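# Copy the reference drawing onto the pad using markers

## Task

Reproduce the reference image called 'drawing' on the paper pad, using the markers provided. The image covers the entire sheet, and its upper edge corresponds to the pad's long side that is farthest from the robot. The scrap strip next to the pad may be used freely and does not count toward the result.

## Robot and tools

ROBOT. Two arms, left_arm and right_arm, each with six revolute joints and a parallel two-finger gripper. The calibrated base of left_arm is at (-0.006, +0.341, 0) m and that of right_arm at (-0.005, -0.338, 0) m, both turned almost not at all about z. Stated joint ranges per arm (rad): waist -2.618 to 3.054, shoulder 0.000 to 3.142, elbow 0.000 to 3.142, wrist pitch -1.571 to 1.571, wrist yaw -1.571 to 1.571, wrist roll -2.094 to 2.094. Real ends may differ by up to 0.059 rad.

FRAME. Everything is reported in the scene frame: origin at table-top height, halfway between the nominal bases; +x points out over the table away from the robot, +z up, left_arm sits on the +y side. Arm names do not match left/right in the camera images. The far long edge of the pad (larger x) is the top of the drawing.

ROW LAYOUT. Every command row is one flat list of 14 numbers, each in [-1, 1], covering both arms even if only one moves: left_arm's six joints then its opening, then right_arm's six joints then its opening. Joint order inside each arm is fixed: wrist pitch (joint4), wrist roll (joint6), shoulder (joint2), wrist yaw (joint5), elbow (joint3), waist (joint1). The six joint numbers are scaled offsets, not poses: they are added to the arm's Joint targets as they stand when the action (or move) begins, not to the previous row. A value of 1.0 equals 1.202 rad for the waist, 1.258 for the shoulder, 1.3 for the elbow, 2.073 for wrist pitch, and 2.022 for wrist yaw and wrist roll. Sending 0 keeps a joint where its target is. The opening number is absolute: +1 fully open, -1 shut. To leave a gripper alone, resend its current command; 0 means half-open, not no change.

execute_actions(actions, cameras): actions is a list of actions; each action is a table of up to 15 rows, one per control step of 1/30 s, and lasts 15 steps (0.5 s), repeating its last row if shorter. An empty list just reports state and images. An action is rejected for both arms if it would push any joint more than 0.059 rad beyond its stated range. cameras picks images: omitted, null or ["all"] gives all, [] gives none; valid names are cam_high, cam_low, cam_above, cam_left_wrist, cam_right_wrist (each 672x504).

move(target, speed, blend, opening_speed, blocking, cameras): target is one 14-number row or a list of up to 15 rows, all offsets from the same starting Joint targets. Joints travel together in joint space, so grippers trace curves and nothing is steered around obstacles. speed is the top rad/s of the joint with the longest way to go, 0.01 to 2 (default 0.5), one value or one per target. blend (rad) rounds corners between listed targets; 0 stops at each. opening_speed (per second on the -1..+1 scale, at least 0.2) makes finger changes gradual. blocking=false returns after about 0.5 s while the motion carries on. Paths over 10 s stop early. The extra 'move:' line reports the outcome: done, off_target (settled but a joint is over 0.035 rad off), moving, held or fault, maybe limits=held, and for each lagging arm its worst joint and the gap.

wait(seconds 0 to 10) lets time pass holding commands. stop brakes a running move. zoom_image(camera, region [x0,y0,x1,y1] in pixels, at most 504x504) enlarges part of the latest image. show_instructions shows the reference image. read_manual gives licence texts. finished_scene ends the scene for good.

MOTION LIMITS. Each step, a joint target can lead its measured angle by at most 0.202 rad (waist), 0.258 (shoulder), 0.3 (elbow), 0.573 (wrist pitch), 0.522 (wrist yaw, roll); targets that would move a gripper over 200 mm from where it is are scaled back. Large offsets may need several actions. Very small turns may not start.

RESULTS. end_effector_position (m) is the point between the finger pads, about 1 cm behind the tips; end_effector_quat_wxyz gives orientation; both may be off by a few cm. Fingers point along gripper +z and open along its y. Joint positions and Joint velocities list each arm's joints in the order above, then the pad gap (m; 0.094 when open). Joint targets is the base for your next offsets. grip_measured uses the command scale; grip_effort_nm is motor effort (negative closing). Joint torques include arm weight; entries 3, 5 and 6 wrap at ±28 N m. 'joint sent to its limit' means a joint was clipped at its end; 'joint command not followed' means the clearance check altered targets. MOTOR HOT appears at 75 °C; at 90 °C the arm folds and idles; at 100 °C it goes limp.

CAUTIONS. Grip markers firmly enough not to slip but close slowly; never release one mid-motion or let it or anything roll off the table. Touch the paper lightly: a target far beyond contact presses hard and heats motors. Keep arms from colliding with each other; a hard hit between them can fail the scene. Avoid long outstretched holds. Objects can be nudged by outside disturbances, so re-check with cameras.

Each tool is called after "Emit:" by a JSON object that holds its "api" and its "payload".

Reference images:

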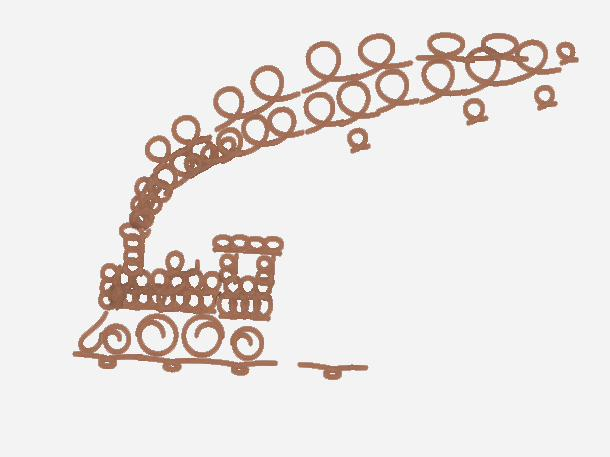

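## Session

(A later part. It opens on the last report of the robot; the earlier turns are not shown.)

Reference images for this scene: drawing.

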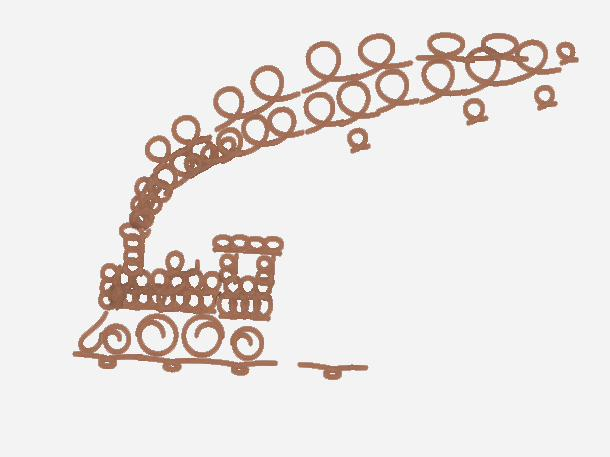

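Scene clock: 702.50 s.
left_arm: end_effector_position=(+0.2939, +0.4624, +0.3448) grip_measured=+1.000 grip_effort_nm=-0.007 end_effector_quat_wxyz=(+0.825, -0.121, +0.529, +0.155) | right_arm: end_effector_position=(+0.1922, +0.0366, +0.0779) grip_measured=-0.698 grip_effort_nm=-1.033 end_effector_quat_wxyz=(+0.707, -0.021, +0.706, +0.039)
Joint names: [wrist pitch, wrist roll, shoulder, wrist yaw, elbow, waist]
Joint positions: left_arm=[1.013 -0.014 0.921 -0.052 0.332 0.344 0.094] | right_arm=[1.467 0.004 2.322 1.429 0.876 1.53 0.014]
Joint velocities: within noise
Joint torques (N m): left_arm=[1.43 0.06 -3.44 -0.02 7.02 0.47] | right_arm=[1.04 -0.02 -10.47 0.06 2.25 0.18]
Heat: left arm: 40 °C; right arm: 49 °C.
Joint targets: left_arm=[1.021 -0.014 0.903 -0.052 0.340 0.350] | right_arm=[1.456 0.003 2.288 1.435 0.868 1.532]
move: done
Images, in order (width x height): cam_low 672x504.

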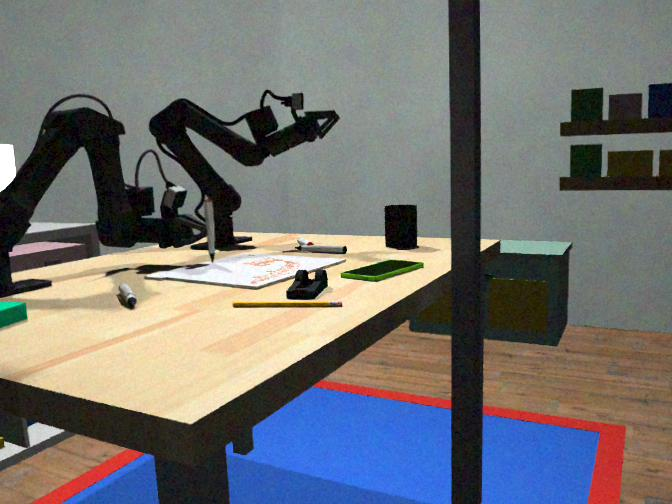

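Emit:
{"api": "move", "payload": {"target": [0,0,0,0,0,0,1,-0.0058,0,0,0,0,0,-0.9], "speed": 0.1, "cameras": []}}

Emit:
{"api": "zoom_image", "payload": {"camera": "cam_low", "region": [150, 200, 270, 290]}}

Scene clock: 703.47 s.
left_arm: end_effector_position=(+0.2939, +0.4624, +0.3448) grip_measured=+1.000 grip_effort_nm=-0.002 end_effector_quat_wxyz=(+0.825, -0.121, +0.529, +0.155) | right_arm: end_effector_position=(+0.1922, +0.0366, +0.0767) grip_measured=-0.698 grip_effort_nm=-1.033 end_effector_quat_wxyz=(+0.707, -0.025, +0.706, +0.034)
Joint names: [wrist pitch, wrist roll, shoulder, wrist yaw, elbow, waist]
Joint positions: left_arm=[1.013 -0.014 0.921 -0.052 0.332 0.344 0.094] | right_arm=[1.455 0.004 2.322 1.429 0.876 1.53 0.014]
Joint velocities: within noise
Joint torques (N m): left_arm=[1.44 0.05 -3.49 -0.04 7.08 0.39] | right_arm=[1.05 -0.01 -10.48 0.06 2.25 0.18]
Heat: left arm: 40 °C; right arm: 49 °C.
Joint targets: left_arm=[1.021 -0.014 0.903 -0.052 0.340 0.350] | right_arm=[1.444 0.003 2.288 1.435 0.868 1.532]
move: done
No camera images: "cameras" was empty.

Scaled by 4.200 from the camera's 672x504 image, which has a finer 960x720 frame.

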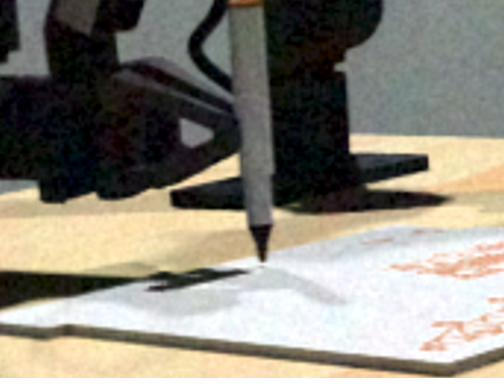

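Emit:
{"api": "move", "payload": {"target": [0,0,0,0,0,0,1,-0.0058,0,0,0,0,0,-0.9], "speed": 0.1, "cameras": []}}

Emit:
{"api": "move", "payload": {"target": [0,0,0,0,0,0,1,-0.0058,0,0,0,0,0,-0.9], "speed": 0.1, "cameras": ["cam_low", "cam_above"]}}

Scene clock: 704.40 s.
left_arm: end_effector_position=(+0.2939, +0.4624, +0.3448) grip_measured=+1.000 grip_effort_nm=-0.002 end_effector_quat_wxyz=(+0.825, -0.121, +0.529, +0.155) | right_arm: end_effector_position=(+0.1922, +0.0366, +0.0760) grip_measured=-0.698 grip_effort_nm=-1.028 end_effector_quat_wxyz=(+0.706, -0.028, +0.706, +0.032)
Joint names: [wrist pitch, wrist roll, shoulder, wrist yaw, elbow, waist]
Joint positions: left_arm=[1.013 -0.014 0.921 -0.052 0.332 0.344 0.094] | right_arm=[1.447 0.004 2.322 1.429 0.876 1.53 0.014]
Joint velocities: within noise
Joint torques (N m): left_arm=[1.44 0.02 -3.48 -0.02 7.12 0.44] | right_arm=[1.01 -0.01 -10.47 0.07 2.26 0.18]
Heat: left arm: 40 °C; right arm: 49 °C.
Joint targets: left_arm=[1.021 -0.014 0.903 -0.052 0.340 0.350] | right_arm=[1.432 0.003 2.288 1.435 0.868 1.532]
move: done
No camera images: "cameras" was empty.

Scene clock: 705.10 s.
left_arm: end_effector_position=(+0.2939, +0.4624, +0.3448) grip_measured=+1.000 grip_effort_nm=-0.007 end_effector_quat_wxyz=(+0.825, -0.121, +0.529, +0.155) | right_arm: end_effector_position=(+0.1922, +0.0367, +0.0761) grip_measured=-0.698 grip_effort_nm=-1.038 end_effector_quat_wxyz=(+0.706, -0.031, +0.707, +0.029)
Joint names: [wrist pitch, wrist roll, shoulder, wrist yaw, elbow, waist]
Joint positions: left_arm=[1.013 -0.014 0.921 -0.052 0.332 0.344 0.094] | right_arm=[1.437 0.004 2.319 1.429 0.876 1.53 0.014]
Joint velocities: within noise
Joint torques (N m): left_arm=[1.45 0.07 -3.41 -0.01 7.16 0.42] | right_arm=[1 -0.01 -10.26 0.07 2.28 0.18]
Heat: left arm: 40 °C; right arm: 49 °C.
Joint targets: left_arm=[1.021 -0.014 0.903 -0.052 0.340 0.350] | right_arm=[1.420 0.003 2.287 1.435 0.868 1.532]
move: done
Images, in order (width x height): cam_low 672x504, cam_above 672x504.

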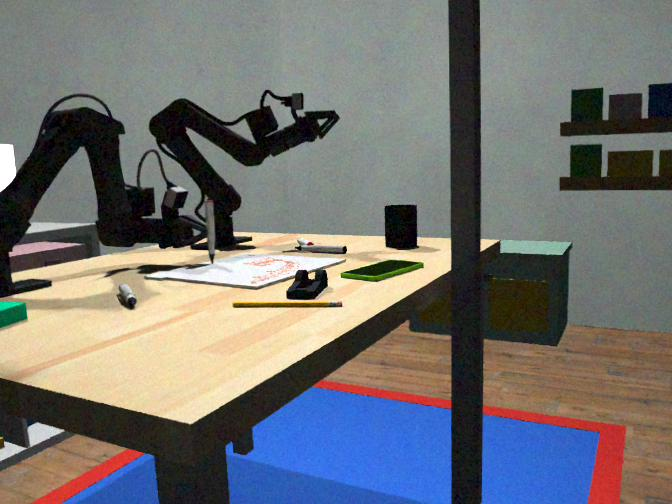

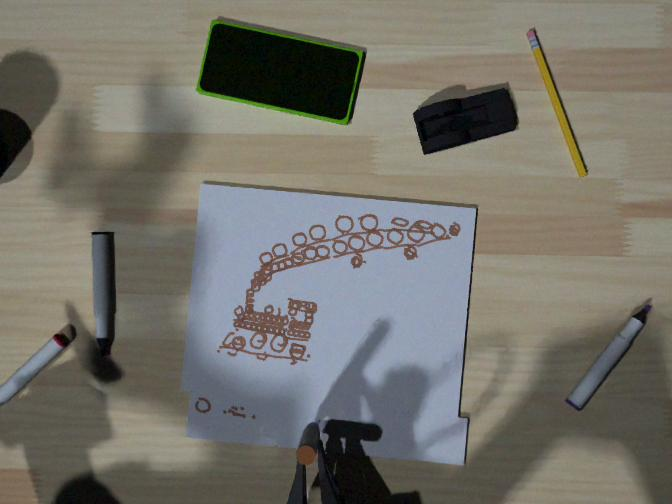

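Emit:
{"api": "move", "payload": {"target": [[0,0,0,0,0,0,1,0.002,0,0,-0.0510,0,-0.01444,-0.9],[0,0,0,0,0,0,1,0.002,0,0,-0.0977,0,-0.02467,-0.9],[0,0,0,0,0,0,1,0.0598,0,0,-0.0977,0,-0.02467,-0.9],[0,0,0,0,0,0,1,0.0598,0,0,-0.0386,0,0.1814,-0.9]], "speed": [0.12,0.12,0.3,0.6], "blend": [0.005,0,0,0], "cameras": ["cam_above"]}}

Emit:
{"api": "zoom_image", "payload": {"camera": "cam_above", "region": [240, 410, 340, 485]}}

Scene clock: 709.60 s.
left_arm: end_effector_position=(+0.2939, +0.4624, +0.3448) grip_measured=+1.000 grip_effort_nm=-0.002 end_effector_quat_wxyz=(+0.825, -0.121, +0.529, +0.155) | right_arm: end_effector_position=(+0.0984, +0.0843, +0.0859) grip_measured=-0.698 grip_effort_nm=-1.038 end_effector_quat_wxyz=(+0.694, -0.106, +0.693, +0.167)
Joint names: [wrist pitch, wrist roll, shoulder, wrist yaw, elbow, waist]
Joint positions: left_arm=[1.013 -0.014 0.921 -0.052 0.332 0.344 0.094] | right_arm=[1.524 0.004 2.318 1.35 0.876 1.756 0.014]
Joint velocities: within noise
Joint torques (N m): left_arm=[1.44 0.04 -3.38 -0.03 7.08 0.43] | right_arm=[1.36 -0.01 -10.17 0.05 2.3 -0.46]
Heat: left arm: 40 °C; right arm: 49 °C.
Joint targets: left_arm=[1.021 -0.014 0.903 -0.052 0.340 0.350] | right_arm=[1.544 0.003 2.288 1.357 0.868 1.750]
move: done
Images, in order (width x height): cam_above 672x504.

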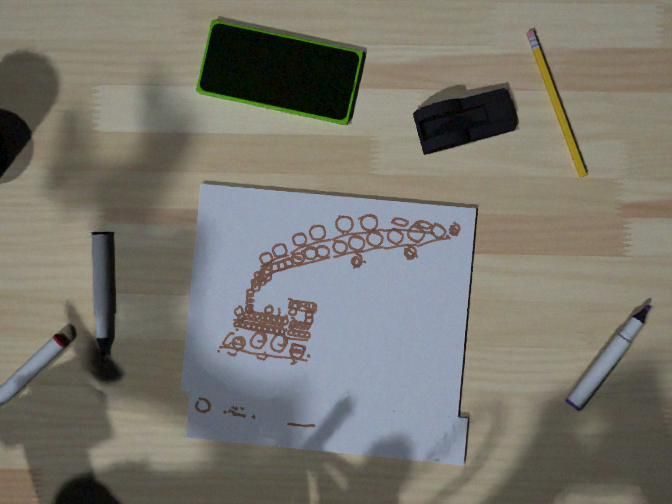

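Scaled by 5.040 from the camera's 672x504 image, which has a finer 960x720 frame.

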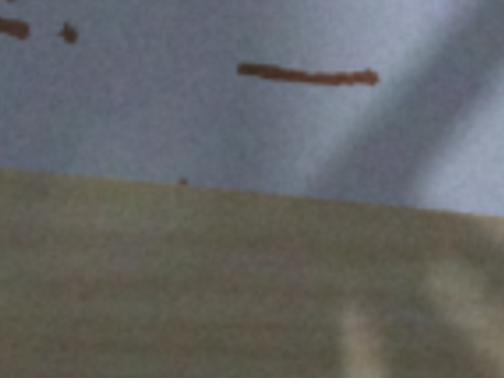

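Emit:
{"api": "move", "payload": {"target": [[0,0,0,0,0,0,1,0,0,0,0.02495,0,-0.3350,-0.9],[0,0,0,0,0,0,1,-0.0579,0,0,0.02495,0,-0.3350,-0.9],[0,0,0,0,0,0,1,-0.0579,0,0,-0.02815,0,-0.34652,-0.9],[0,0,0,0,0,0,1,-0.0579,0,0,-0.07772,0,-0.35427,-0.9],[0,0,0,0,0,0,1,0,0,0,-0.07772,0,-0.35427,-0.9],[0,0,0,0,0,0,1,0,0,0,0,0,0,-0.9]], "speed": [0.6,0.1,0.12,0.12,0.3,0.6], "blend": [0,0,0.005,0,0,0], "cameras": ["cam_above"]}}

Emit:
{"api": "zoom_image", "payload": {"camera": "cam_above", "region": [280, 320, 380, 395]}}

Scene clock: 718.10 s.
left_arm: end_effector_position=(+0.2939, +0.4624, +0.3448) grip_measured=+1.000 grip_effort_nm=-0.002 end_effector_quat_wxyz=(+0.825, -0.121, +0.529, +0.155) | right_arm: end_effector_position=(+0.0981, +0.0844, +0.0862) grip_measured=-0.698 grip_effort_nm=-1.033 end_effector_quat_wxyz=(+0.694, -0.106, +0.693, +0.167)
Joint names: [wrist pitch, wrist roll, shoulder, wrist yaw, elbow, waist]
Joint positions: left_arm=[1.013 -0.014 0.921 -0.052 0.332 0.344 0.094] | right_arm=[1.524 0.004 2.317 1.35 0.876 1.756 0.014]
Joint velocities: within noise
Joint torques (N m): left_arm=[1.43 0.01 -3.37 -0.02 7.15 0.28] | right_arm=[1.36 -0.01 -10.13 0.02 2.32 -0.53]
Heat: left arm: 40 °C; right arm: 49 °C.
Joint targets: left_arm=[1.021 -0.014 0.903 -0.052 0.340 0.350] | right_arm=[1.544 0.003 2.288 1.357 0.868 1.750]
move: done
Images, in order (width x height): cam_above 672x504.

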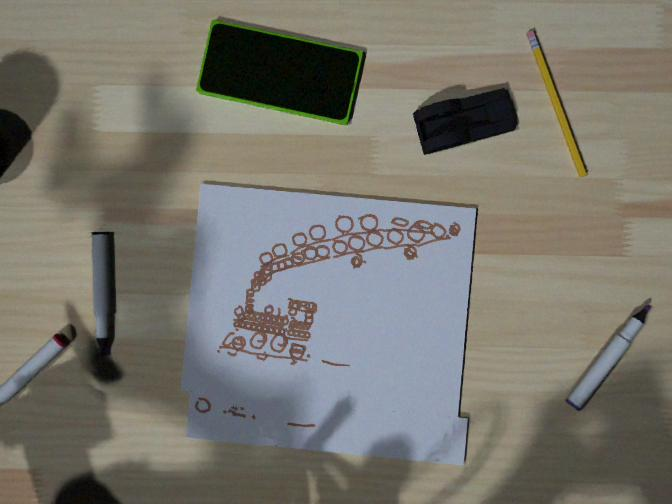

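Scaled by 5.040 from the camera's 672x504 image, which has a finer 960x720 frame.

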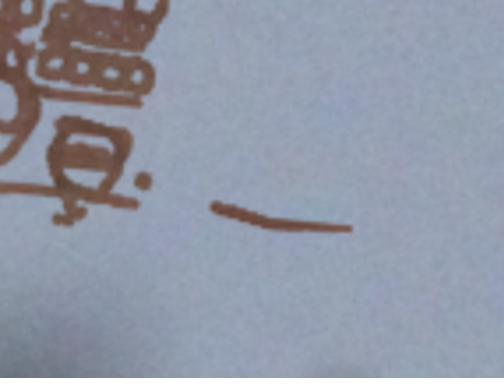

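Emit:
{"api": "move", "payload": {"target": [[0,0,0,0,0,0,1,0,0,0,-0.03808,0,-0.28869,-0.9],[0,0,0,0,0,0,1,0,0,0,-0.02147,0,-0.33241,-0.9],[0,0,0,0,0,0,1,-0.0592,0,0,-0.02147,0,-0.33241,-0.9],[0,0,0,0,0,0,1,0,0,0,-0.02147,0,-0.33241,-0.9],[0,0,0,0,0,0,1,0,0,0,-0.03808,0,-0.28869,-0.9],[0,0,0,0,0,0,1,0,0,0,-0.01482,0,-0.32798,-0.9],[0,0,0,0,0,0,1,-0.0592,0,0,-0.01482,0,-0.32798,-0.9],[0,0,0,0,0,0,1,0,0,0,-0.01482,0,-0.32798,-0.9],[0,0,0,0,0,0,1,0,0,0,-0.03808,0,-0.28869,-0.9],[0,0,0,0,0,0,1,0,0,0,-0.00837,0,-0.32638,-0.9],[0,0,0,0,0,0,1,-0.0592,0,0,-0.00837,0,-0.32638,-0.9],[0,0,0,0,0,0,1,0,0,0,-0.00837,0,-0.32638,-0.9],[0,0,0,0,0,0,1,0,0,0,-0.03808,0,-0.28869,-0.9]], "speed": [0.6,0.3,0.15,0.3,0.4,0.3,0.15,0.3,0.4,0.3,0.15,0.3,0.4], "blend": [0.03,0,0,0.03,0.02,0,0,0.03,0.02,0,0,0.03,0], "cameras": []}}

Emit:
{"api": "move", "payload": {"target": [[0,0,0,0,0,0,1,0,0,0,0.03435,0,-0.03848,-0.9],[0,0,0,0,0,0,1,-0.0592,0,0,0.03435,0,-0.03848,-0.9],[0,0,0,0,0,0,1,0,0,0,0.03435,0,-0.03848,-0.9],[0,0,0,0,0,0,1,0,0,0,0,0,0,-0.9],[0,0,0,0,0,0,1,0,0,0,0.03463,0,-0.04239,-0.9],[0,0,0,0,0,0,1,-0.0592,0,0,0.03463,0,-0.04239,-0.9],[0,0,0,0,0,0,1,0,0,0,0.03463,0,-0.04239,-0.9],[0,0,0,0,0,0,1,0,0,0,0.03808,0,0.28869,-0.9]], "speed": [0.3,0.15,0.3,0.4,0.3,0.15,0.3,0.6], "blend": [0,0,0.03,0.02,0,0,0.03,0], "cameras": ["cam_above"]}}

Emit:
{"api": "zoom_image", "payload": {"camera": "cam_above", "region": [280, 320, 380, 395]}}

Scene clock: 727.03 s.
left_arm: end_effector_position=(+0.2939, +0.4624, +0.3448) grip_measured=+1.000 grip_effort_nm=-0.002 end_effector_quat_wxyz=(+0.825, -0.121, +0.529, +0.155) | right_arm: end_effector_position=(+0.2366, +0.0337, +0.0869) grip_measured=-0.698 grip_effort_nm=-1.038 end_effector_quat_wxyz=(+0.712, -0.006, +0.699, +0.064)
Joint names: [wrist pitch, wrist roll, shoulder, wrist yaw, elbow, waist]
Joint positions: left_arm=[1.013 -0.014 0.921 -0.052 0.332 0.344 0.094] | right_arm=[1.523 0.004 2.317 1.29 0.876 1.405 0.014]
Joint velocities: within noise
Joint torques (N m): left_arm=[1.42 0.03 -3.41 -0.03 7.15 0.38] | right_arm=[1.41 -0.02 -10.15 -0.11 2.35 -0.16]
Heat: left arm: 40 °C; right arm: 49 °C.
Joint targets: left_arm=[1.021 -0.014 0.903 -0.052 0.340 0.350] | right_arm=[1.544 0.003 2.288 1.280 0.868 1.403]
move: done; blend cut to 0.0263 rad at target 1, 0.0263 rad at target 4, 0.0236 rad at target 8
No camera images: "cameras" was empty.

Scene clock: 731.40 s.
left_arm: end_effector_position=(+0.2939, +0.4624, +0.3448) grip_measured=+1.000 grip_effort_nm=-0.007 end_effector_quat_wxyz=(+0.825, -0.121, +0.529, +0.155) | right_arm: end_effector_position=(+0.0974, +0.0845, +0.0861) grip_measured=-0.698 grip_effort_nm=-1.033 end_effector_quat_wxyz=(+0.693, -0.107, +0.693, +0.168)
Joint names: [wrist pitch, wrist roll, shoulder, wrist yaw, elbow, waist]
Joint positions: left_arm=[1.013 -0.014 0.921 -0.052 0.332 0.344 0.094] | right_arm=[1.524 0.004 2.317 1.35 0.876 1.758 0.014]
Joint velocities: within noise
Joint torques (N m): left_arm=[1.44 0.02 -3.3 0.02 7.23 0.42] | right_arm=[1.36 -0.01 -10.13 0.02 2.3 -0.68]
Heat: left arm: 40 °C; right arm: 49 °C.
Joint targets: left_arm=[1.021 -0.014 0.903 -0.052 0.340 0.350] | right_arm=[1.544 0.003 2.288 1.357 0.868 1.751]
move: done
Images, in order (width x height): cam_above 672x504.

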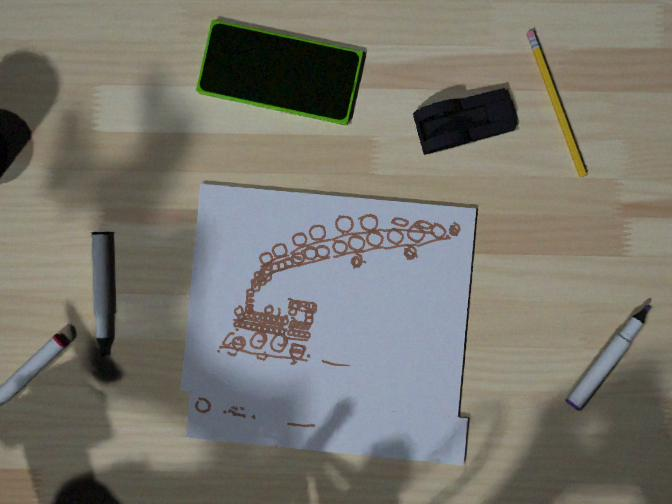

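Scaled by 5.040 from the camera's 672x504 image, which has a finer 960x720 frame.

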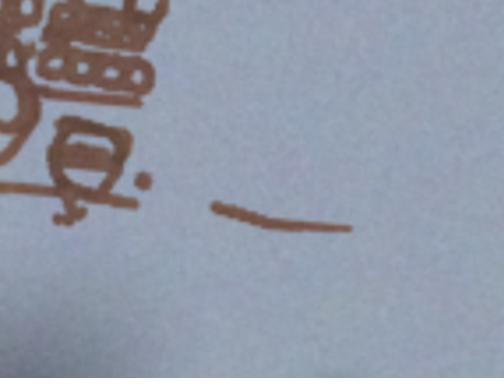

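Emit:
{"api": "move", "payload": {"target": [[0,0,0,0,0,0,1,0,0,0,0.02626,0,-0.33569,-0.9],[0,0,0,0,0,0,1,-0.0645,0,0,0.02626,0,-0.33569,-0.9],[0,0,0,0,0,0,1,-0.0640,0,0,-0.02815,0,-0.34652,-0.9],[0,0,0,0,0,0,1,0,0,0,-0.02815,0,-0.34652,-0.9],[0,0,0,0,0,0,1,0,0,0,-0.03808,0,-0.28869,-0.9],[0,0,0,0,0,0,1,0,0,0,-0.02147,0,-0.33241,-0.9],[0,0,0,0,0,0,1,-0.0645,0,0,-0.02147,0,-0.33241,-0.9],[0,0,0,0,0,0,1,0,0,0,-0.02147,0,-0.33241,-0.9],[0,0,0,0,0,0,1,0,0,0,-0.03808,0,-0.28869,-0.9],[0,0,0,0,0,0,1,0,0,0,-0.01482,0,-0.32798,-0.9],[0,0,0,0,0,0,1,-0.0645,0,0,-0.01482,0,-0.32798,-0.9],[0,0,0,0,0,0,1,0,0,0,-0.01482,0,-0.32798,-0.9],[0,0,0,0,0,0,1,0,0,0,0,0,0,-0.9]], "speed": [0.6,0.15,0.12,0.3,0.4,0.3,0.15,0.3,0.4,0.3,0.15,0.3,0.6], "blend": [0,0,0,0.03,0.02,0,0,0.03,0.02,0,0,0,0], "cameras": ["cam_above"]}}

Emit:
{"api": "zoom_image", "payload": {"camera": "cam_above", "region": [280, 320, 380, 395]}}

Scene clock: 740.80 s.
left_arm: end_effector_position=(+0.2939, +0.4624, +0.3448) grip_measured=+1.000 grip_effort_nm=-0.007 end_effector_quat_wxyz=(+0.825, -0.121, +0.529, +0.155) | right_arm: end_effector_position=(+0.0978, +0.0845, +0.0863) grip_measured=-0.698 grip_effort_nm=-1.038 end_effector_quat_wxyz=(+0.693, -0.106, +0.693, +0.168)
Joint names: [wrist pitch, wrist roll, shoulder, wrist yaw, elbow, waist]
Joint positions: left_arm=[1.013 -0.014 0.921 -0.052 0.332 0.344 0.094] | right_arm=[1.524 0.004 2.317 1.35 0.876 1.757 0.014]
Joint velocities: within noise
Joint torques (N m): left_arm=[1.44 0.04 -3.37 -0.07 7.12 0.59] | right_arm=[1.36 -0.02 -10.07 0.03 2.3 -0.57]
Heat: left arm: 40 °C; right arm: 48 °C.
Joint targets: left_arm=[1.021 -0.014 0.903 -0.052 0.340 0.350] | right_arm=[1.544 0.003 2.288 1.357 0.868 1.750]
move: done; blend cut to 0.0263 rad at target 8
Images, in order (width x height): cam_above 672x504.

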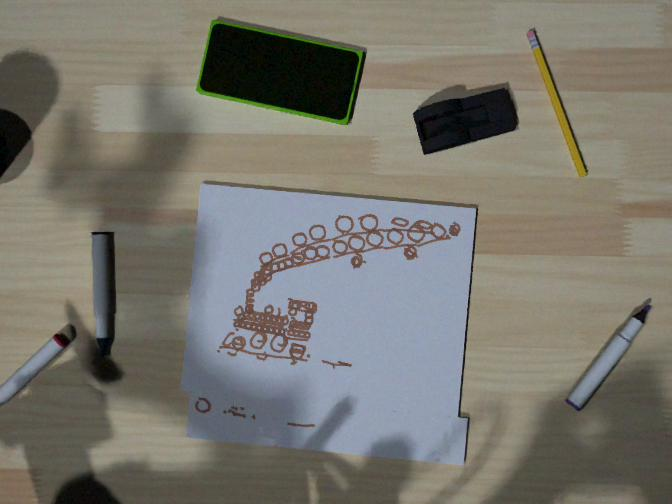

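Scaled by 5.040 from the camera's 672x504 image, which has a finer 960x720 frame.

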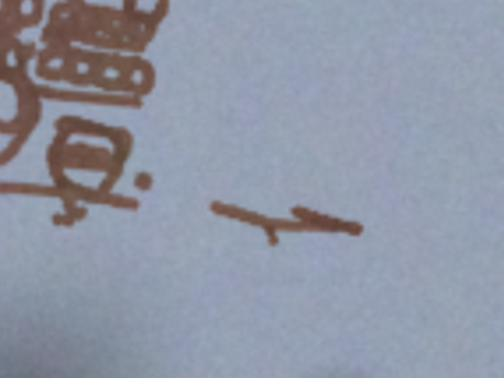

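Emit:
{"api": "move", "payload": {"target": [[0,0,0,0,0,0,1,0,0,0,-0.03808,0,-0.28869,-0.9],[0,0,0,0,0,0,1,0,0,0,-0.00837,0,-0.32638,-0.9],[0,0,0,0,0,0,1,-0.0645,0,0,-0.00837,0,-0.32638,-0.9],[0,0,0,0,0,0,1,0,0,0,-0.00837,0,-0.32638,-0.9],[0,0,0,0,0,0,1,0,0,0,-0.03808,0,-0.28869,-0.9],[0,0,0,0,0,0,1,0,0,0,-0.00373,0,-0.32717,-0.9],[0,0,0,0,0,0,1,-0.0645,0,0,-0.00373,0,-0.32717,-0.9],[0,0,0,0,0,0,1,0,0,0,-0.00373,0,-0.32717,-0.9],[0,0,0,0,0,0,1,0,0,0,-0.03808,0,-0.28869,-0.9],[0,0,0,0,0,0,1,0,0,0,-0.00345,0,-0.33108,-0.9],[0,0,0,0,0,0,1,-0.0645,0,0,-0.00345,0,-0.33108,-0.9],[0,0,0,0,0,0,1,0,0,0,-0.00345,0,-0.33108,-0.9],[0,0,0,0,0,0,1,0,0,0,0,0,0,-0.9]], "speed": [0.6,0.3,0.15,0.3,0.4,0.3,0.15,0.3,0.4,0.3,0.15,0.3,0.6], "blend": [0.03,0,0,0.03,0.02,0,0,0.03,0.02,0,0,0,0], "cameras": ["cam_above"]}}

Emit:
{"api": "zoom_image", "payload": {"camera": "cam_above", "region": [280, 320, 380, 395]}}

Scene clock: 749.10 s.
left_arm: end_effector_position=(+0.2939, +0.4624, +0.3448) grip_measured=+1.000 grip_effort_nm=-0.002 end_effector_quat_wxyz=(+0.825, -0.121, +0.529, +0.155) | right_arm: end_effector_position=(+0.0974, +0.0845, +0.0863) grip_measured=-0.698 grip_effort_nm=-1.028 end_effector_quat_wxyz=(+0.693, -0.107, +0.693, +0.168)
Joint names: [wrist pitch, wrist roll, shoulder, wrist yaw, elbow, waist]
Joint positions: left_arm=[1.013 -0.014 0.921 -0.052 0.332 0.344 0.094] | right_arm=[1.524 0.004 2.317 1.35 0.876 1.758 0.014]
Joint velocities: within noise
Joint torques (N m): left_arm=[1.45 0.06 -3.38 -0.03 6.98 0.53] | right_arm=[1.37 -0.01 -10.09 0.02 2.3 -0.57]
Heat: left arm: 40 °C; right arm: 48 °C.
Joint targets: left_arm=[1.021 -0.014 0.903 -0.052 0.340 0.350] | right_arm=[1.544 0.003 2.288 1.357 0.868 1.750]
move: done
Images, in order (width x height): cam_above 672x504.

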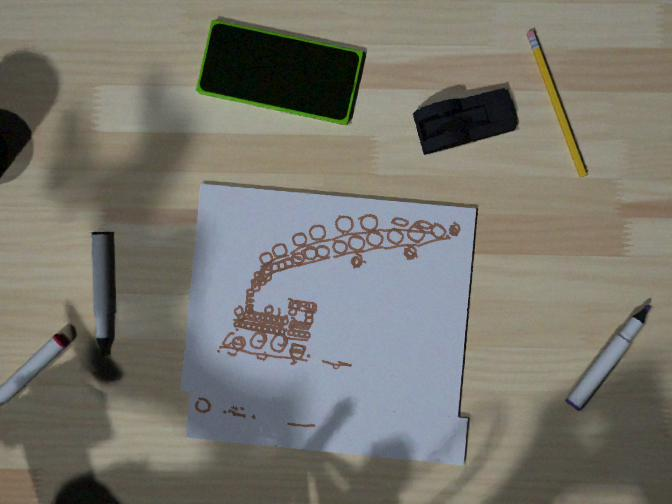

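Scaled by 5.040 from the camera's 672x504 image, which has a finer 960x720 frame.

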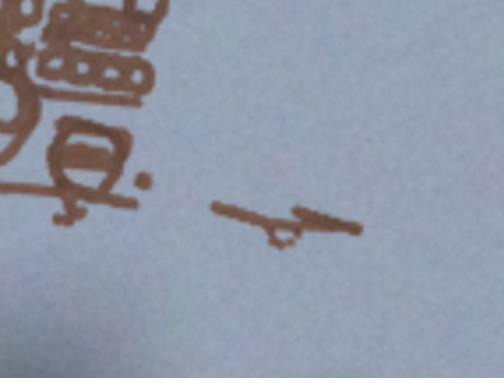

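Emit:
{"api": "move", "payload": {"target": [[0,0,0,0,0,0,1,0,0,0,-0.10633,0,-0.63977,-0.9],[0,0,0,0,0,0,1,0,0,0,-0.09114,0,-0.69118,-0.9],[0,0,0,0,0,0,1,-0.0645,0,0,-0.09114,0,-0.69118,-0.9],[0,0,0,0,0,0,1,0,0,0,-0.09114,0,-0.69118,-0.9],[0,0,0,0,0,0,1,0,0,0,-0.10633,0,-0.63977,-0.9],[0,0,0,0,0,0,1,0,0,0,-0.06661,0,-0.67099,-0.9],[0,0,0,0,0,0,1,-0.0645,0,0,-0.06661,0,-0.67099,-0.9],[0,0,0,0,0,0,1,0,0,0,-0.06661,0,-0.67099,-0.9],[0,0,0,0,0,0,1,0,0,0,0,0,0,-0.9]], "speed": [0.7,0.3,0.15,0.3,0.4,0.3,0.15,0.3,0.7], "blend": [0.02,0,0,0.03,0.02,0,0,0,0], "cameras": ["cam_above"]}}

Emit:
{"api": "zoom_image", "payload": {"camera": "cam_above", "region": [395, 215, 475, 275]}}

Scene clock: 757.43 s.
left_arm: end_effector_position=(+0.2939, +0.4624, +0.3448) grip_measured=+1.000 grip_effort_nm=-0.002 end_effector_quat_wxyz=(+0.825, -0.121, +0.529, +0.155) | right_arm: end_effector_position=(+0.0984, +0.0843, +0.0863) grip_measured=-0.698 grip_effort_nm=-1.038 end_effector_quat_wxyz=(+0.694, -0.106, +0.693, +0.167)
Joint names: [wrist pitch, wrist roll, shoulder, wrist yaw, elbow, waist]
Joint positions: left_arm=[1.013 -0.014 0.921 -0.052 0.332 0.344 0.094] | right_arm=[1.524 0.004 2.317 1.35 0.876 1.756 0.014]
Joint velocities: within noise
Joint torques (N m): left_arm=[1.46 0.01 -3.43 -0.01 7.08 0.44] | right_arm=[1.36 -0.02 -10.09 0.02 2.32 -0.47]
Heat: left arm: 40 °C; right arm: 47 °C.
Joint targets: left_arm=[1.021 -0.014 0.903 -0.052 0.340 0.350] | right_arm=[1.544 0.003 2.288 1.357 0.868 1.750]
move: done
Images, in order (width x height): cam_above 672x504.

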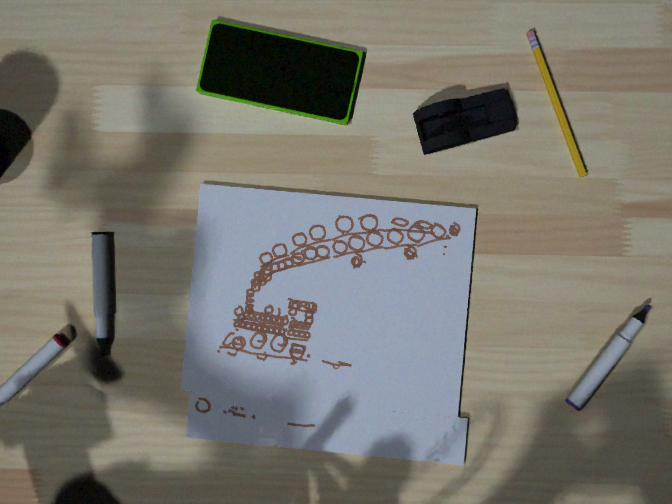

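Scaled by 6.300 from the camera's 672x504 image, which has a finer 960x720 frame.

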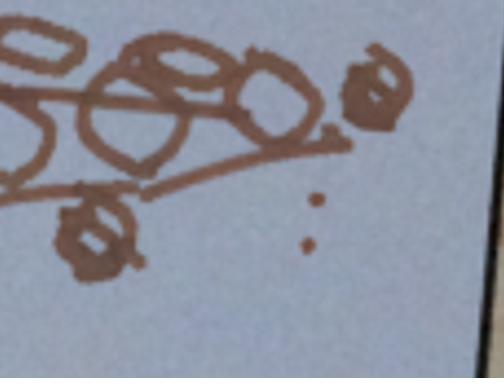

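Emit:
{"api": "move", "payload": {"target": [[0,0,0,0,0,0,1,0,0,0,-0.12,0,-0.63977,-0.9],[0,0,0,0,0,0,1,0,0,0,-0.0975,0,-0.69171,-0.9],[0,0,0,0,0,0,1,-0.0645,0,0,-0.0975,0,-0.69171,-0.9],[0,0,0,0,0,0,1,0,0,0,-0.0975,0,-0.69171,-0.9],[0,0,0,0,0,0,1,0,0,0,-0.12,0,-0.63977,-0.9],[0,0,0,0,0,0,1,0,0,0,-0.08139,0,-0.68831,-0.9],[0,0,0,0,0,0,1,-0.0645,0,0,-0.08139,0,-0.68831,-0.9],[0,0,0,0,0,0,1,0,0,0,-0.08139,0,-0.68831,-0.9],[0,0,0,0,0,0,1,0,0,0,-0.12,0,-0.63977,-0.9],[0,0,0,0,0,0,1,0,0,0,-0.07284,0,-0.68214,-0.9],[0,0,0,0,0,0,1,-0.0645,0,0,-0.07284,0,-0.68214,-0.9],[0,0,0,0,0,0,1,0,0,0,-0.07284,0,-0.68214,-0.9],[0,0,0,0,0,0,1,0,0,0,-0.12,0,-0.63977,-0.9]], "speed": [0.7,0.3,0.15,0.3,0.4,0.3,0.15,0.3,0.4,0.3,0.15,0.3,0.4], "blend": [0.02,0,0,0.03,0.02,0,0,0.03,0.02,0,0,0.03,0], "cameras": []}}

Emit:
{"api": "move", "payload": {"target": [[0,0,0,0,0,0,1,0,0,0,0.05173,0,-0.03588,-0.9],[0,0,0,0,0,0,1,-0.0645,0,0,0.05173,0,-0.03588,-0.9],[0,0,0,0,0,0,1,0,0,0,0.05173,0,-0.03588,-0.9],[0,0,0,0,0,0,1,0,0,0,0,0,0,-0.9],[0,0,0,0,0,0,1,0,0,0,0.04033,0,-0.0341,-0.9],[0,0,0,0,0,0,1,-0.0645,0,0,0.04033,0,-0.0341,-0.9],[0,0,0,0,0,0,1,0,0,0,0.04033,0,-0.0341,-0.9],[0,0,0,0,0,0,1,0,0,0,0,0,0,-0.9],[0,0,0,0,0,0,1,0,0,0,0.03144,0,-0.03813,-0.9],[0,0,0,0,0,0,1,-0.0645,0,0,0.03144,0,-0.03813,-0.9],[0,0,0,0,0,0,1,0,0,0,0.03144,0,-0.03813,-0.9],[0,0,0,0,0,0,1,0,0,0,0,0,0,-0.9]], "speed": [0.3,0.15,0.3,0.4,0.3,0.15,0.3,0.4,0.3,0.15,0.3,0.4], "blend": [0,0,0.03,0.02,0,0,0.03,0.02,0,0,0.03,0], "cameras": []}}

Emit:
{"api": "move", "payload": {"target": [[0,0,0,0,0,0,1,0,0,0,0.02412,0,-0.04427,-0.9],[0,0,0,0,0,0,1,-0.0645,0,0,0.02412,0,-0.04427,-0.9],[0,0,0,0,0,0,1,0,0,0,0.02412,0,-0.04427,-0.9],[0,0,0,0,0,0,1,0,0,0,0,0,0,-0.9],[0,0,0,0,0,0,1,0,0,0,0.02127,0,-0.04881,-0.9],[0,0,0,0,0,0,1,-0.0645,0,0,0.02127,0,-0.04881,-0.9],[0,0,0,0,0,0,1,0,0,0,0.02127,0,-0.04881,-0.9],[0,0,0,0,0,0,1,0,0,0,0,0,0,-0.9],[0,0,0,0,0,0,1,0,0,0,0.04236,0,-0.02826,-0.9],[0,0,0,0,0,0,1,-0.0645,0,0,0.04236,0,-0.02826,-0.9],[0,0,0,0,0,0,1,0,0,0,0.04236,0,-0.02826,-0.9],[0,0,0,0,0,0,1,0,0,0,0,0,0,-0.9]], "speed": [0.3,0.15,0.3,0.4,0.3,0.15,0.3,0.4,0.3,0.15,0.3,0.4], "blend": [0,0,0.03,0.02,0,0,0.03,0.02,0,0,0.03,0], "cameras": []}}

Emit:
{"api": "move", "payload": {"target": [[0,0,0,0,0,0,1,0,0,0,0.04662,0,-0.03023,-0.9],[0,0,0,0,0,0,1,-0.0645,0,0,0.04662,0,-0.03023,-0.9],[0,0,0,0,0,0,1,0,0,0,0.04662,0,-0.03023,-0.9],[0,0,0,0,0,0,1,0,0,0,0,0,0,-0.9],[0,0,0,0,0,0,1,0,0,0,0.05717,0,-0.03687,-0.9],[0,0,0,0,0,0,1,-0.0645,0,0,0.05717,0,-0.03687,-0.9],[0,0,0,0,0,0,1,0,0,0,0.05717,0,-0.03687,-0.9],[0,0,0,0,0,0,1,0,0,0,0.12,0,0.63977,-0.9]], "speed": [0.3,0.15,0.3,0.4,0.3,0.15,0.3,0.7], "blend": [0,0,0.03,0.02,0,0,0,0], "cameras": ["cam_above"]}}

Emit:
{"api": "zoom_image", "payload": {"camera": "cam_above", "region": [395, 215, 475, 275]}}

Scene clock: 767.90 s.
left_arm: end_effector_position=(+0.2939, +0.4624, +0.3448) grip_measured=+1.000 grip_effort_nm=-0.002 end_effector_quat_wxyz=(+0.825, -0.121, +0.529, +0.155) | right_arm: end_effector_position=(+0.3748, -0.0692, +0.0890) grip_measured=-0.698 grip_effort_nm=-1.038 end_effector_quat_wxyz=(+0.719, +0.081, +0.690, -0.030)
Joint names: [wrist pitch, wrist roll, shoulder, wrist yaw, elbow, waist]
Joint positions: left_arm=[1.013 -0.014 0.921 -0.052 0.332 0.344 0.094] | right_arm=[1.521 0.004 2.317 1.124 0.876 0.983 0.014]
Joint velocities: within noise
Joint torques (N m): left_arm=[1.45 0.06 -3.36 -0.05 7.01 0.61] | right_arm=[1.49 -0.01 -10.18 -0.13 2.45 -0.17]
Heat: left arm: 40 °C; right arm: 47 °C.
Joint targets: left_arm=[1.021 -0.014 0.903 -0.052 0.340 0.350] | right_arm=[1.544 0.003 2.288 1.114 0.868 0.981]
move: done
No camera images: "cameras" was empty.

Scene clock: 774.20 s.
left_arm: end_effector_position=(+0.2939, +0.4624, +0.3448) grip_measured=+1.000 grip_effort_nm=-0.002 end_effector_quat_wxyz=(+0.825, -0.121, +0.529, +0.155) | right_arm: end_effector_position=(+0.3748, -0.0692, +0.0890) grip_measured=-0.698 grip_effort_nm=-1.033 end_effector_quat_wxyz=(+0.719, +0.081, +0.690, -0.030)
Joint names: [wrist pitch, wrist roll, shoulder, wrist yaw, elbow, waist]
Joint positions: left_arm=[1.013 -0.014 0.921 -0.052 0.332 0.344 0.094] | right_arm=[1.521 0.004 2.317 1.124 0.876 0.983 0.014]
Joint velocities: within noise
Joint torques (N m): left_arm=[1.48 0.06 -3.36 -0.04 7.01 0.47] | right_arm=[1.49 -0.02 -10.19 -0.14 2.45 -0.18]
Heat: left arm: 40 °C; right arm: 47 °C.
Joint targets: left_arm=[1.021 -0.014 0.903 -0.052 0.340 0.350] | right_arm=[1.543 0.003 2.288 1.114 0.868 0.981]
move: done
No camera images: "cameras" was empty.

Scene clock: 780.27 s.
left_arm: end_effector_position=(+0.2939, +0.4624, +0.3448) grip_measured=+1.000 grip_effort_nm=-0.002 end_effector_quat_wxyz=(+0.825, -0.121, +0.529, +0.155) | right_arm: end_effector_position=(+0.3755, -0.0702, +0.0890) grip_measured=-0.698 grip_effort_nm=-1.028 end_effector_quat_wxyz=(+0.719, +0.082, +0.690, -0.031)
Joint names: [wrist pitch, wrist roll, shoulder, wrist yaw, elbow, waist]
Joint positions: left_arm=[1.013 -0.014 0.921 -0.052 0.332 0.344 0.094] | right_arm=[1.521 0.004 2.317 1.124 0.876 0.98 0.014]
Joint velocities: within noise
Joint torques (N m): left_arm=[1.4 0.01 -3.11 -0.04 7.06 0.4] | right_arm=[1.5 -0.01 -10.18 -0.15 2.45 0.06]
Heat: left arm: 40 °C; right arm: 47 °C.
Joint targets: left_arm=[1.021 -0.014 0.903 -0.052 0.340 0.350] | right_arm=[1.544 0.003 2.288 1.114 0.868 0.981]
move: done; blend cut to 0.0266 rad at target 3, 0.0293 rad at target 7
No camera images: "cameras" was empty.

Scene clock: 786.00 s.
left_arm: end_effector_position=(+0.2939, +0.4624, +0.3448) grip_measured=+1.000 grip_effort_nm=-0.002 end_effector_quat_wxyz=(+0.825, -0.121, +0.529, +0.155) | right_arm: end_effector_position=(+0.0983, +0.0843, +0.0863) grip_measured=-0.698 grip_effort_nm=-1.028 end_effector_quat_wxyz=(+0.694, -0.106, +0.693, +0.167)
Joint names: [wrist pitch, wrist roll, shoulder, wrist yaw, elbow, waist]
Joint positions: left_arm=[1.013 -0.014 0.921 -0.052 0.332 0.344 0.094] | right_arm=[1.524 0.004 2.317 1.35 0.876 1.756 0.014]
Joint velocities: within noise
Joint torques (N m): left_arm=[1.43 0.06 -3.36 -0.04 7.15 0.59] | right_arm=[1.35 -0.01 -10.07 0.01 2.32 -0.53]
Heat: left arm: 40 °C; right arm: 47 °C.
Joint targets: left_arm=[1.021 -0.014 0.903 -0.052 0.340 0.350] | right_arm=[1.544 0.003 2.288 1.357 0.868 1.750]
move: done
Images, in order (width x height): cam_above 672x504.

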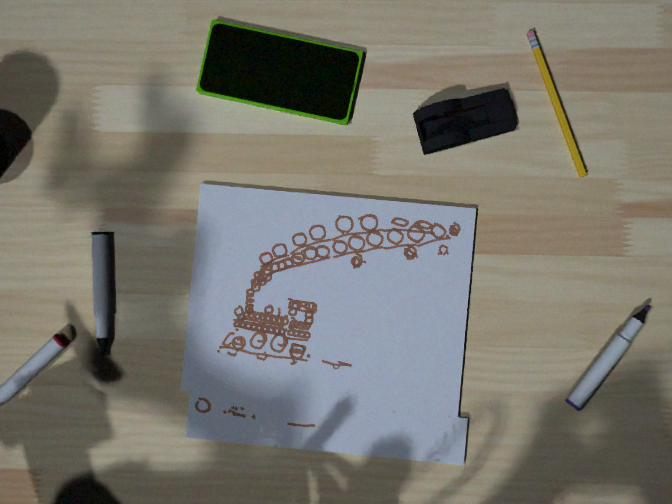

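Scaled by 6.300 from the camera's 672x504 image, which has a finer 960x720 frame.

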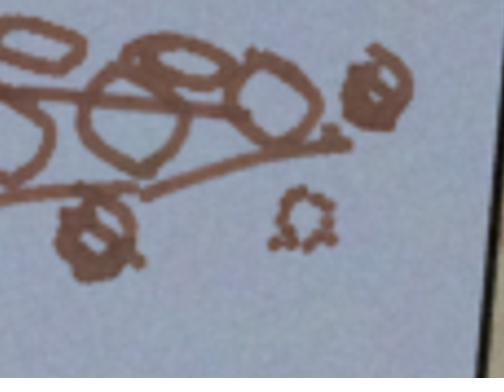

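Emit:
{"api": "zoom_image", "payload": {"camera": "cam_above", "region": [210, 285, 360, 385]}}

Emit:
{"api": "zoom_image", "payload": {"camera": "cam_above", "region": [235, 205, 355, 295]}}

Emit:
{"api": "zoom_image", "payload": {"camera": "cam_above", "region": [345, 200, 475, 290]}}

Emit:
{"api": "show_instructions", "payload": {}}

Scaled by 3.360 from the camera's 672x504 image, which has a finer 960x720 frame.

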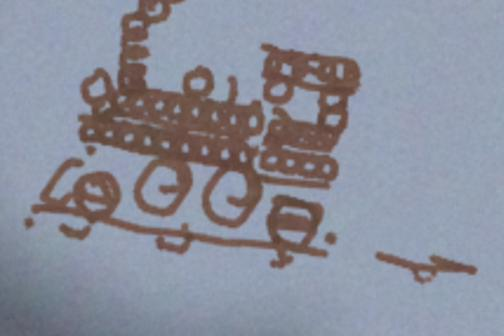

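Scaled by 4.200 from the camera's 672x504 image, which has a finer 960x720 frame.

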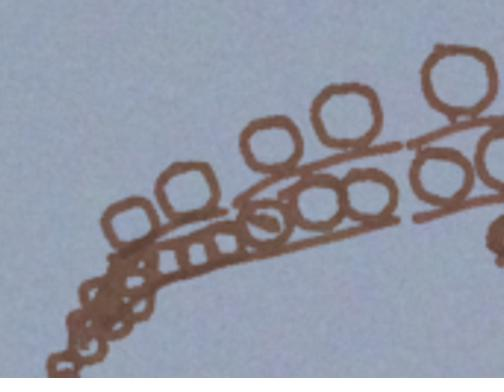

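Scaled by 3.877 from the camera's 672x504 image, which has a finer 960x720 frame.

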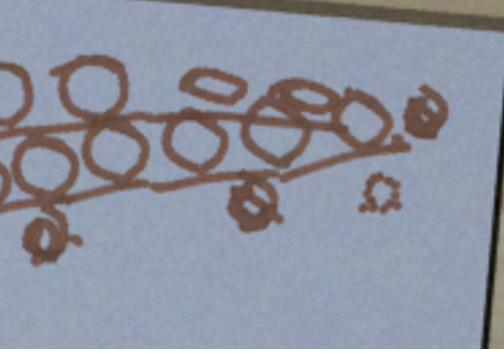

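Reference images for this scene: drawing.

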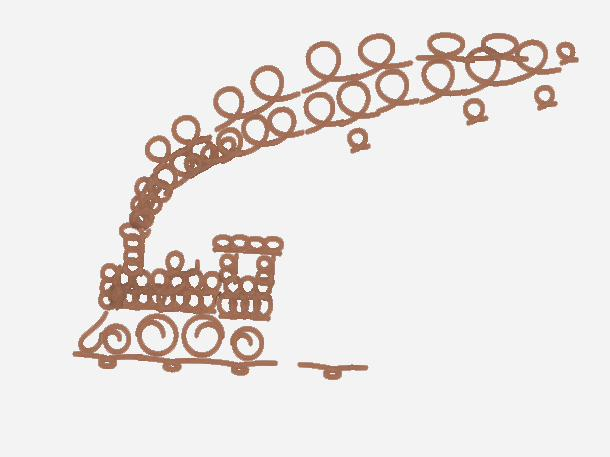

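Emit:
{"api": "zoom_image", "payload": {"camera": "cam_above", "region": [215, 325, 275, 370]}}

Emit:
{"api": "zoom_image", "payload": {"camera": "cam_above", "region": [265, 325, 325, 370]}}

Emit:
{"api": "zoom_image", "payload": {"camera": "cam_above", "region": [265, 290, 325, 335]}}

Emit:
{"api": "zoom_image", "payload": {"camera": "cam_above", "region": [225, 285, 285, 330]}}

Scaled by 8.400 from the camera's 672x504 image, which has a finer 960x720 frame.

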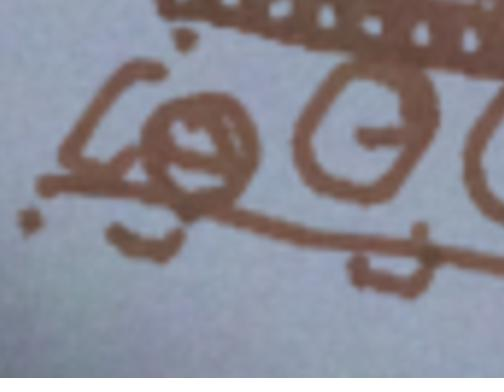

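Scaled by 8.400 from the camera's 672x504 image, which has a finer 960x720 frame.

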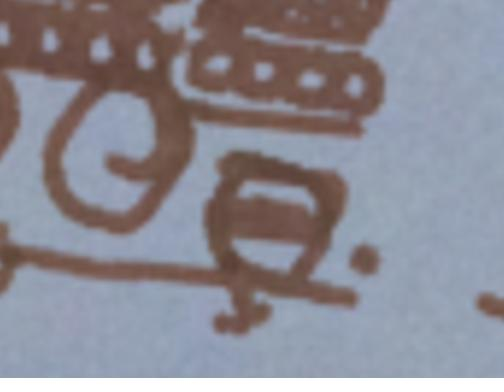

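Scaled by 8.400 from the camera's 672x504 image, which has a finer 960x720 frame.

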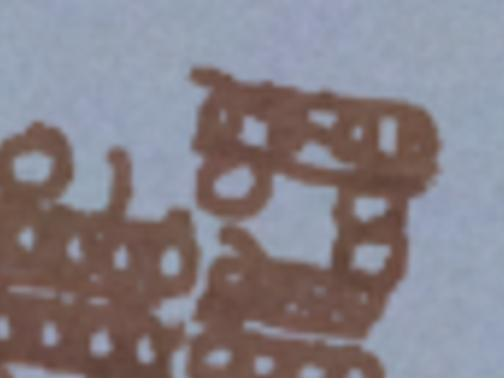

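Scaled by 8.400 from the camera's 672x504 image, which has a finer 960x720 frame.

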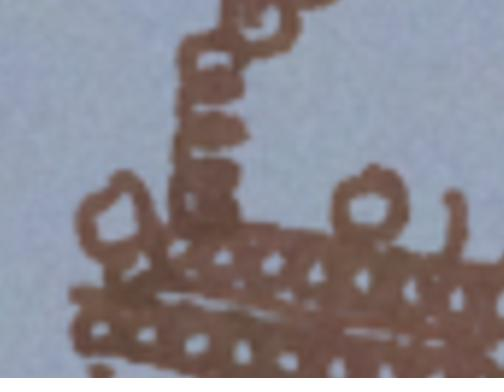

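Emit:
{"api": "move", "payload": {"target": [[0,0,0,0,0,0,1,0,0,0,-0.20267,0,-0.32238,-0.9],[0,0,0,0,0,0,1,0,0,0,-0.173,0,-0.36398,-0.9],[0,0,0,0,0,0,1,-0.0645,0,0,-0.173,0,-0.36398,-0.9],[0,0,0,0,0,0,1,0,0,0,-0.173,0,-0.36398,-0.9],[0,0,0,0,0,0,1,0,0,0,-0.14247,0,-0.31517,-0.9],[0,0,0,0,0,0,1,0,0,0,-0.1128,0,-0.35676,-0.9],[0,0,0,0,0,0,1,-0.0645,0,0,-0.1128,0,-0.35676,-0.9],[0,0,0,0,0,0,1,0,0,0,-0.1128,0,-0.35676,-0.9],[0,0,0,0,0,0,1,0,0,0,0,0,0,-0.9]], "speed": [0.7,0.3,0.15,0.3,0.4,0.3,0.15,0.3,0.7], "blend": [0.02,0,0,0.03,0.02,0,0,0,0], "cameras": ["cam_high", "cam_low", "cam_above"]}}

Emit:
{"api": "zoom_image", "payload": {"camera": "cam_above", "region": [265, 325, 325, 370]}}

Scene clock: 795.10 s.
left_arm: end_effector_position=(+0.2939, +0.4624, +0.3448) grip_measured=+1.000 grip_effort_nm=-0.002 end_effector_quat_wxyz=(+0.825, -0.121, +0.529, +0.155) | right_arm: end_effector_position=(+0.0981, +0.0844, +0.0865) grip_measured=-0.698 grip_effort_nm=-1.033 end_effector_quat_wxyz=(+0.694, -0.106, +0.693, +0.168)
Joint names: [wrist pitch, wrist roll, shoulder, wrist yaw, elbow, waist]
Joint positions: left_arm=[1.013 -0.014 0.921 -0.052 0.332 0.344 0.094] | right_arm=[1.524 0.004 2.317 1.35 0.876 1.756 0.014]
Joint velocities: within noise
Joint torques (N m): left_arm=[1.42 0.03 -3.41 -0.03 7.09 0.5] | right_arm=[1.36 -0.02 -10.06 0.01 2.32 -0.54]
Heat: left arm: 40 °C; right arm: 47 °C.
Joint targets: left_arm=[1.021 -0.014 0.903 -0.052 0.340 0.350] | right_arm=[1.544 0.003 2.288 1.357 0.868 1.750]
move: done
Images, in order (width x height): cam_high 672x504, cam_low 672x504, cam_above 672x504.

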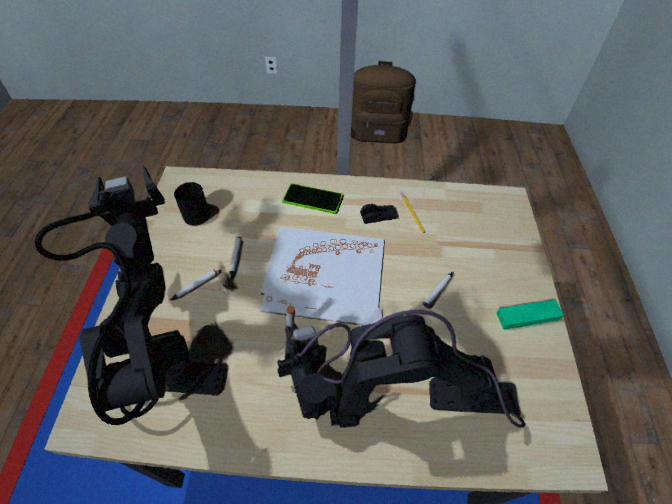

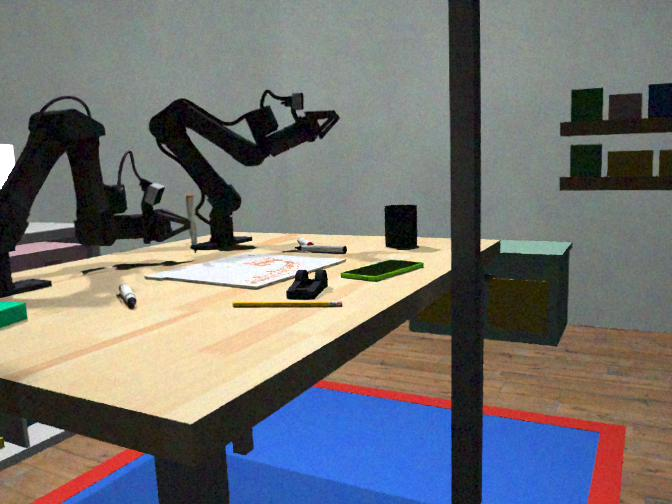

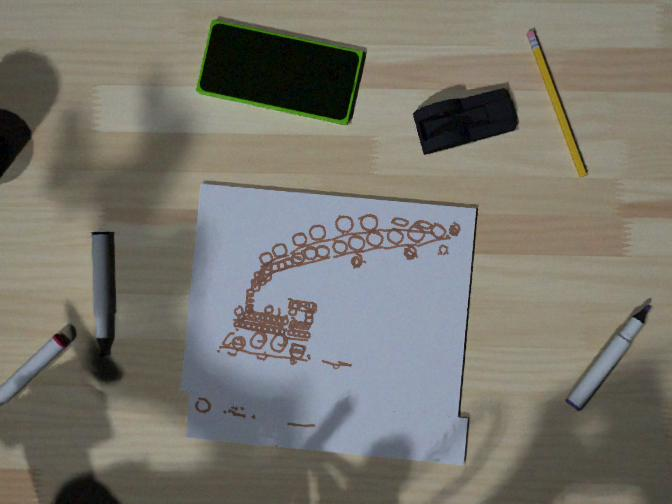

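Scaled by 8.400 from the camera's 672x504 image, which has a finer 960x720 frame.

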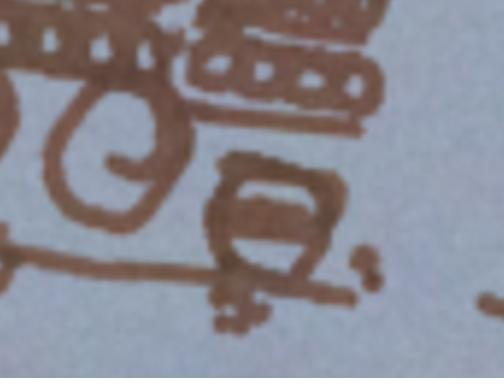

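Emit:
{"api": "finished_scene", "payload": {"scene": 1}}

The scene is finished.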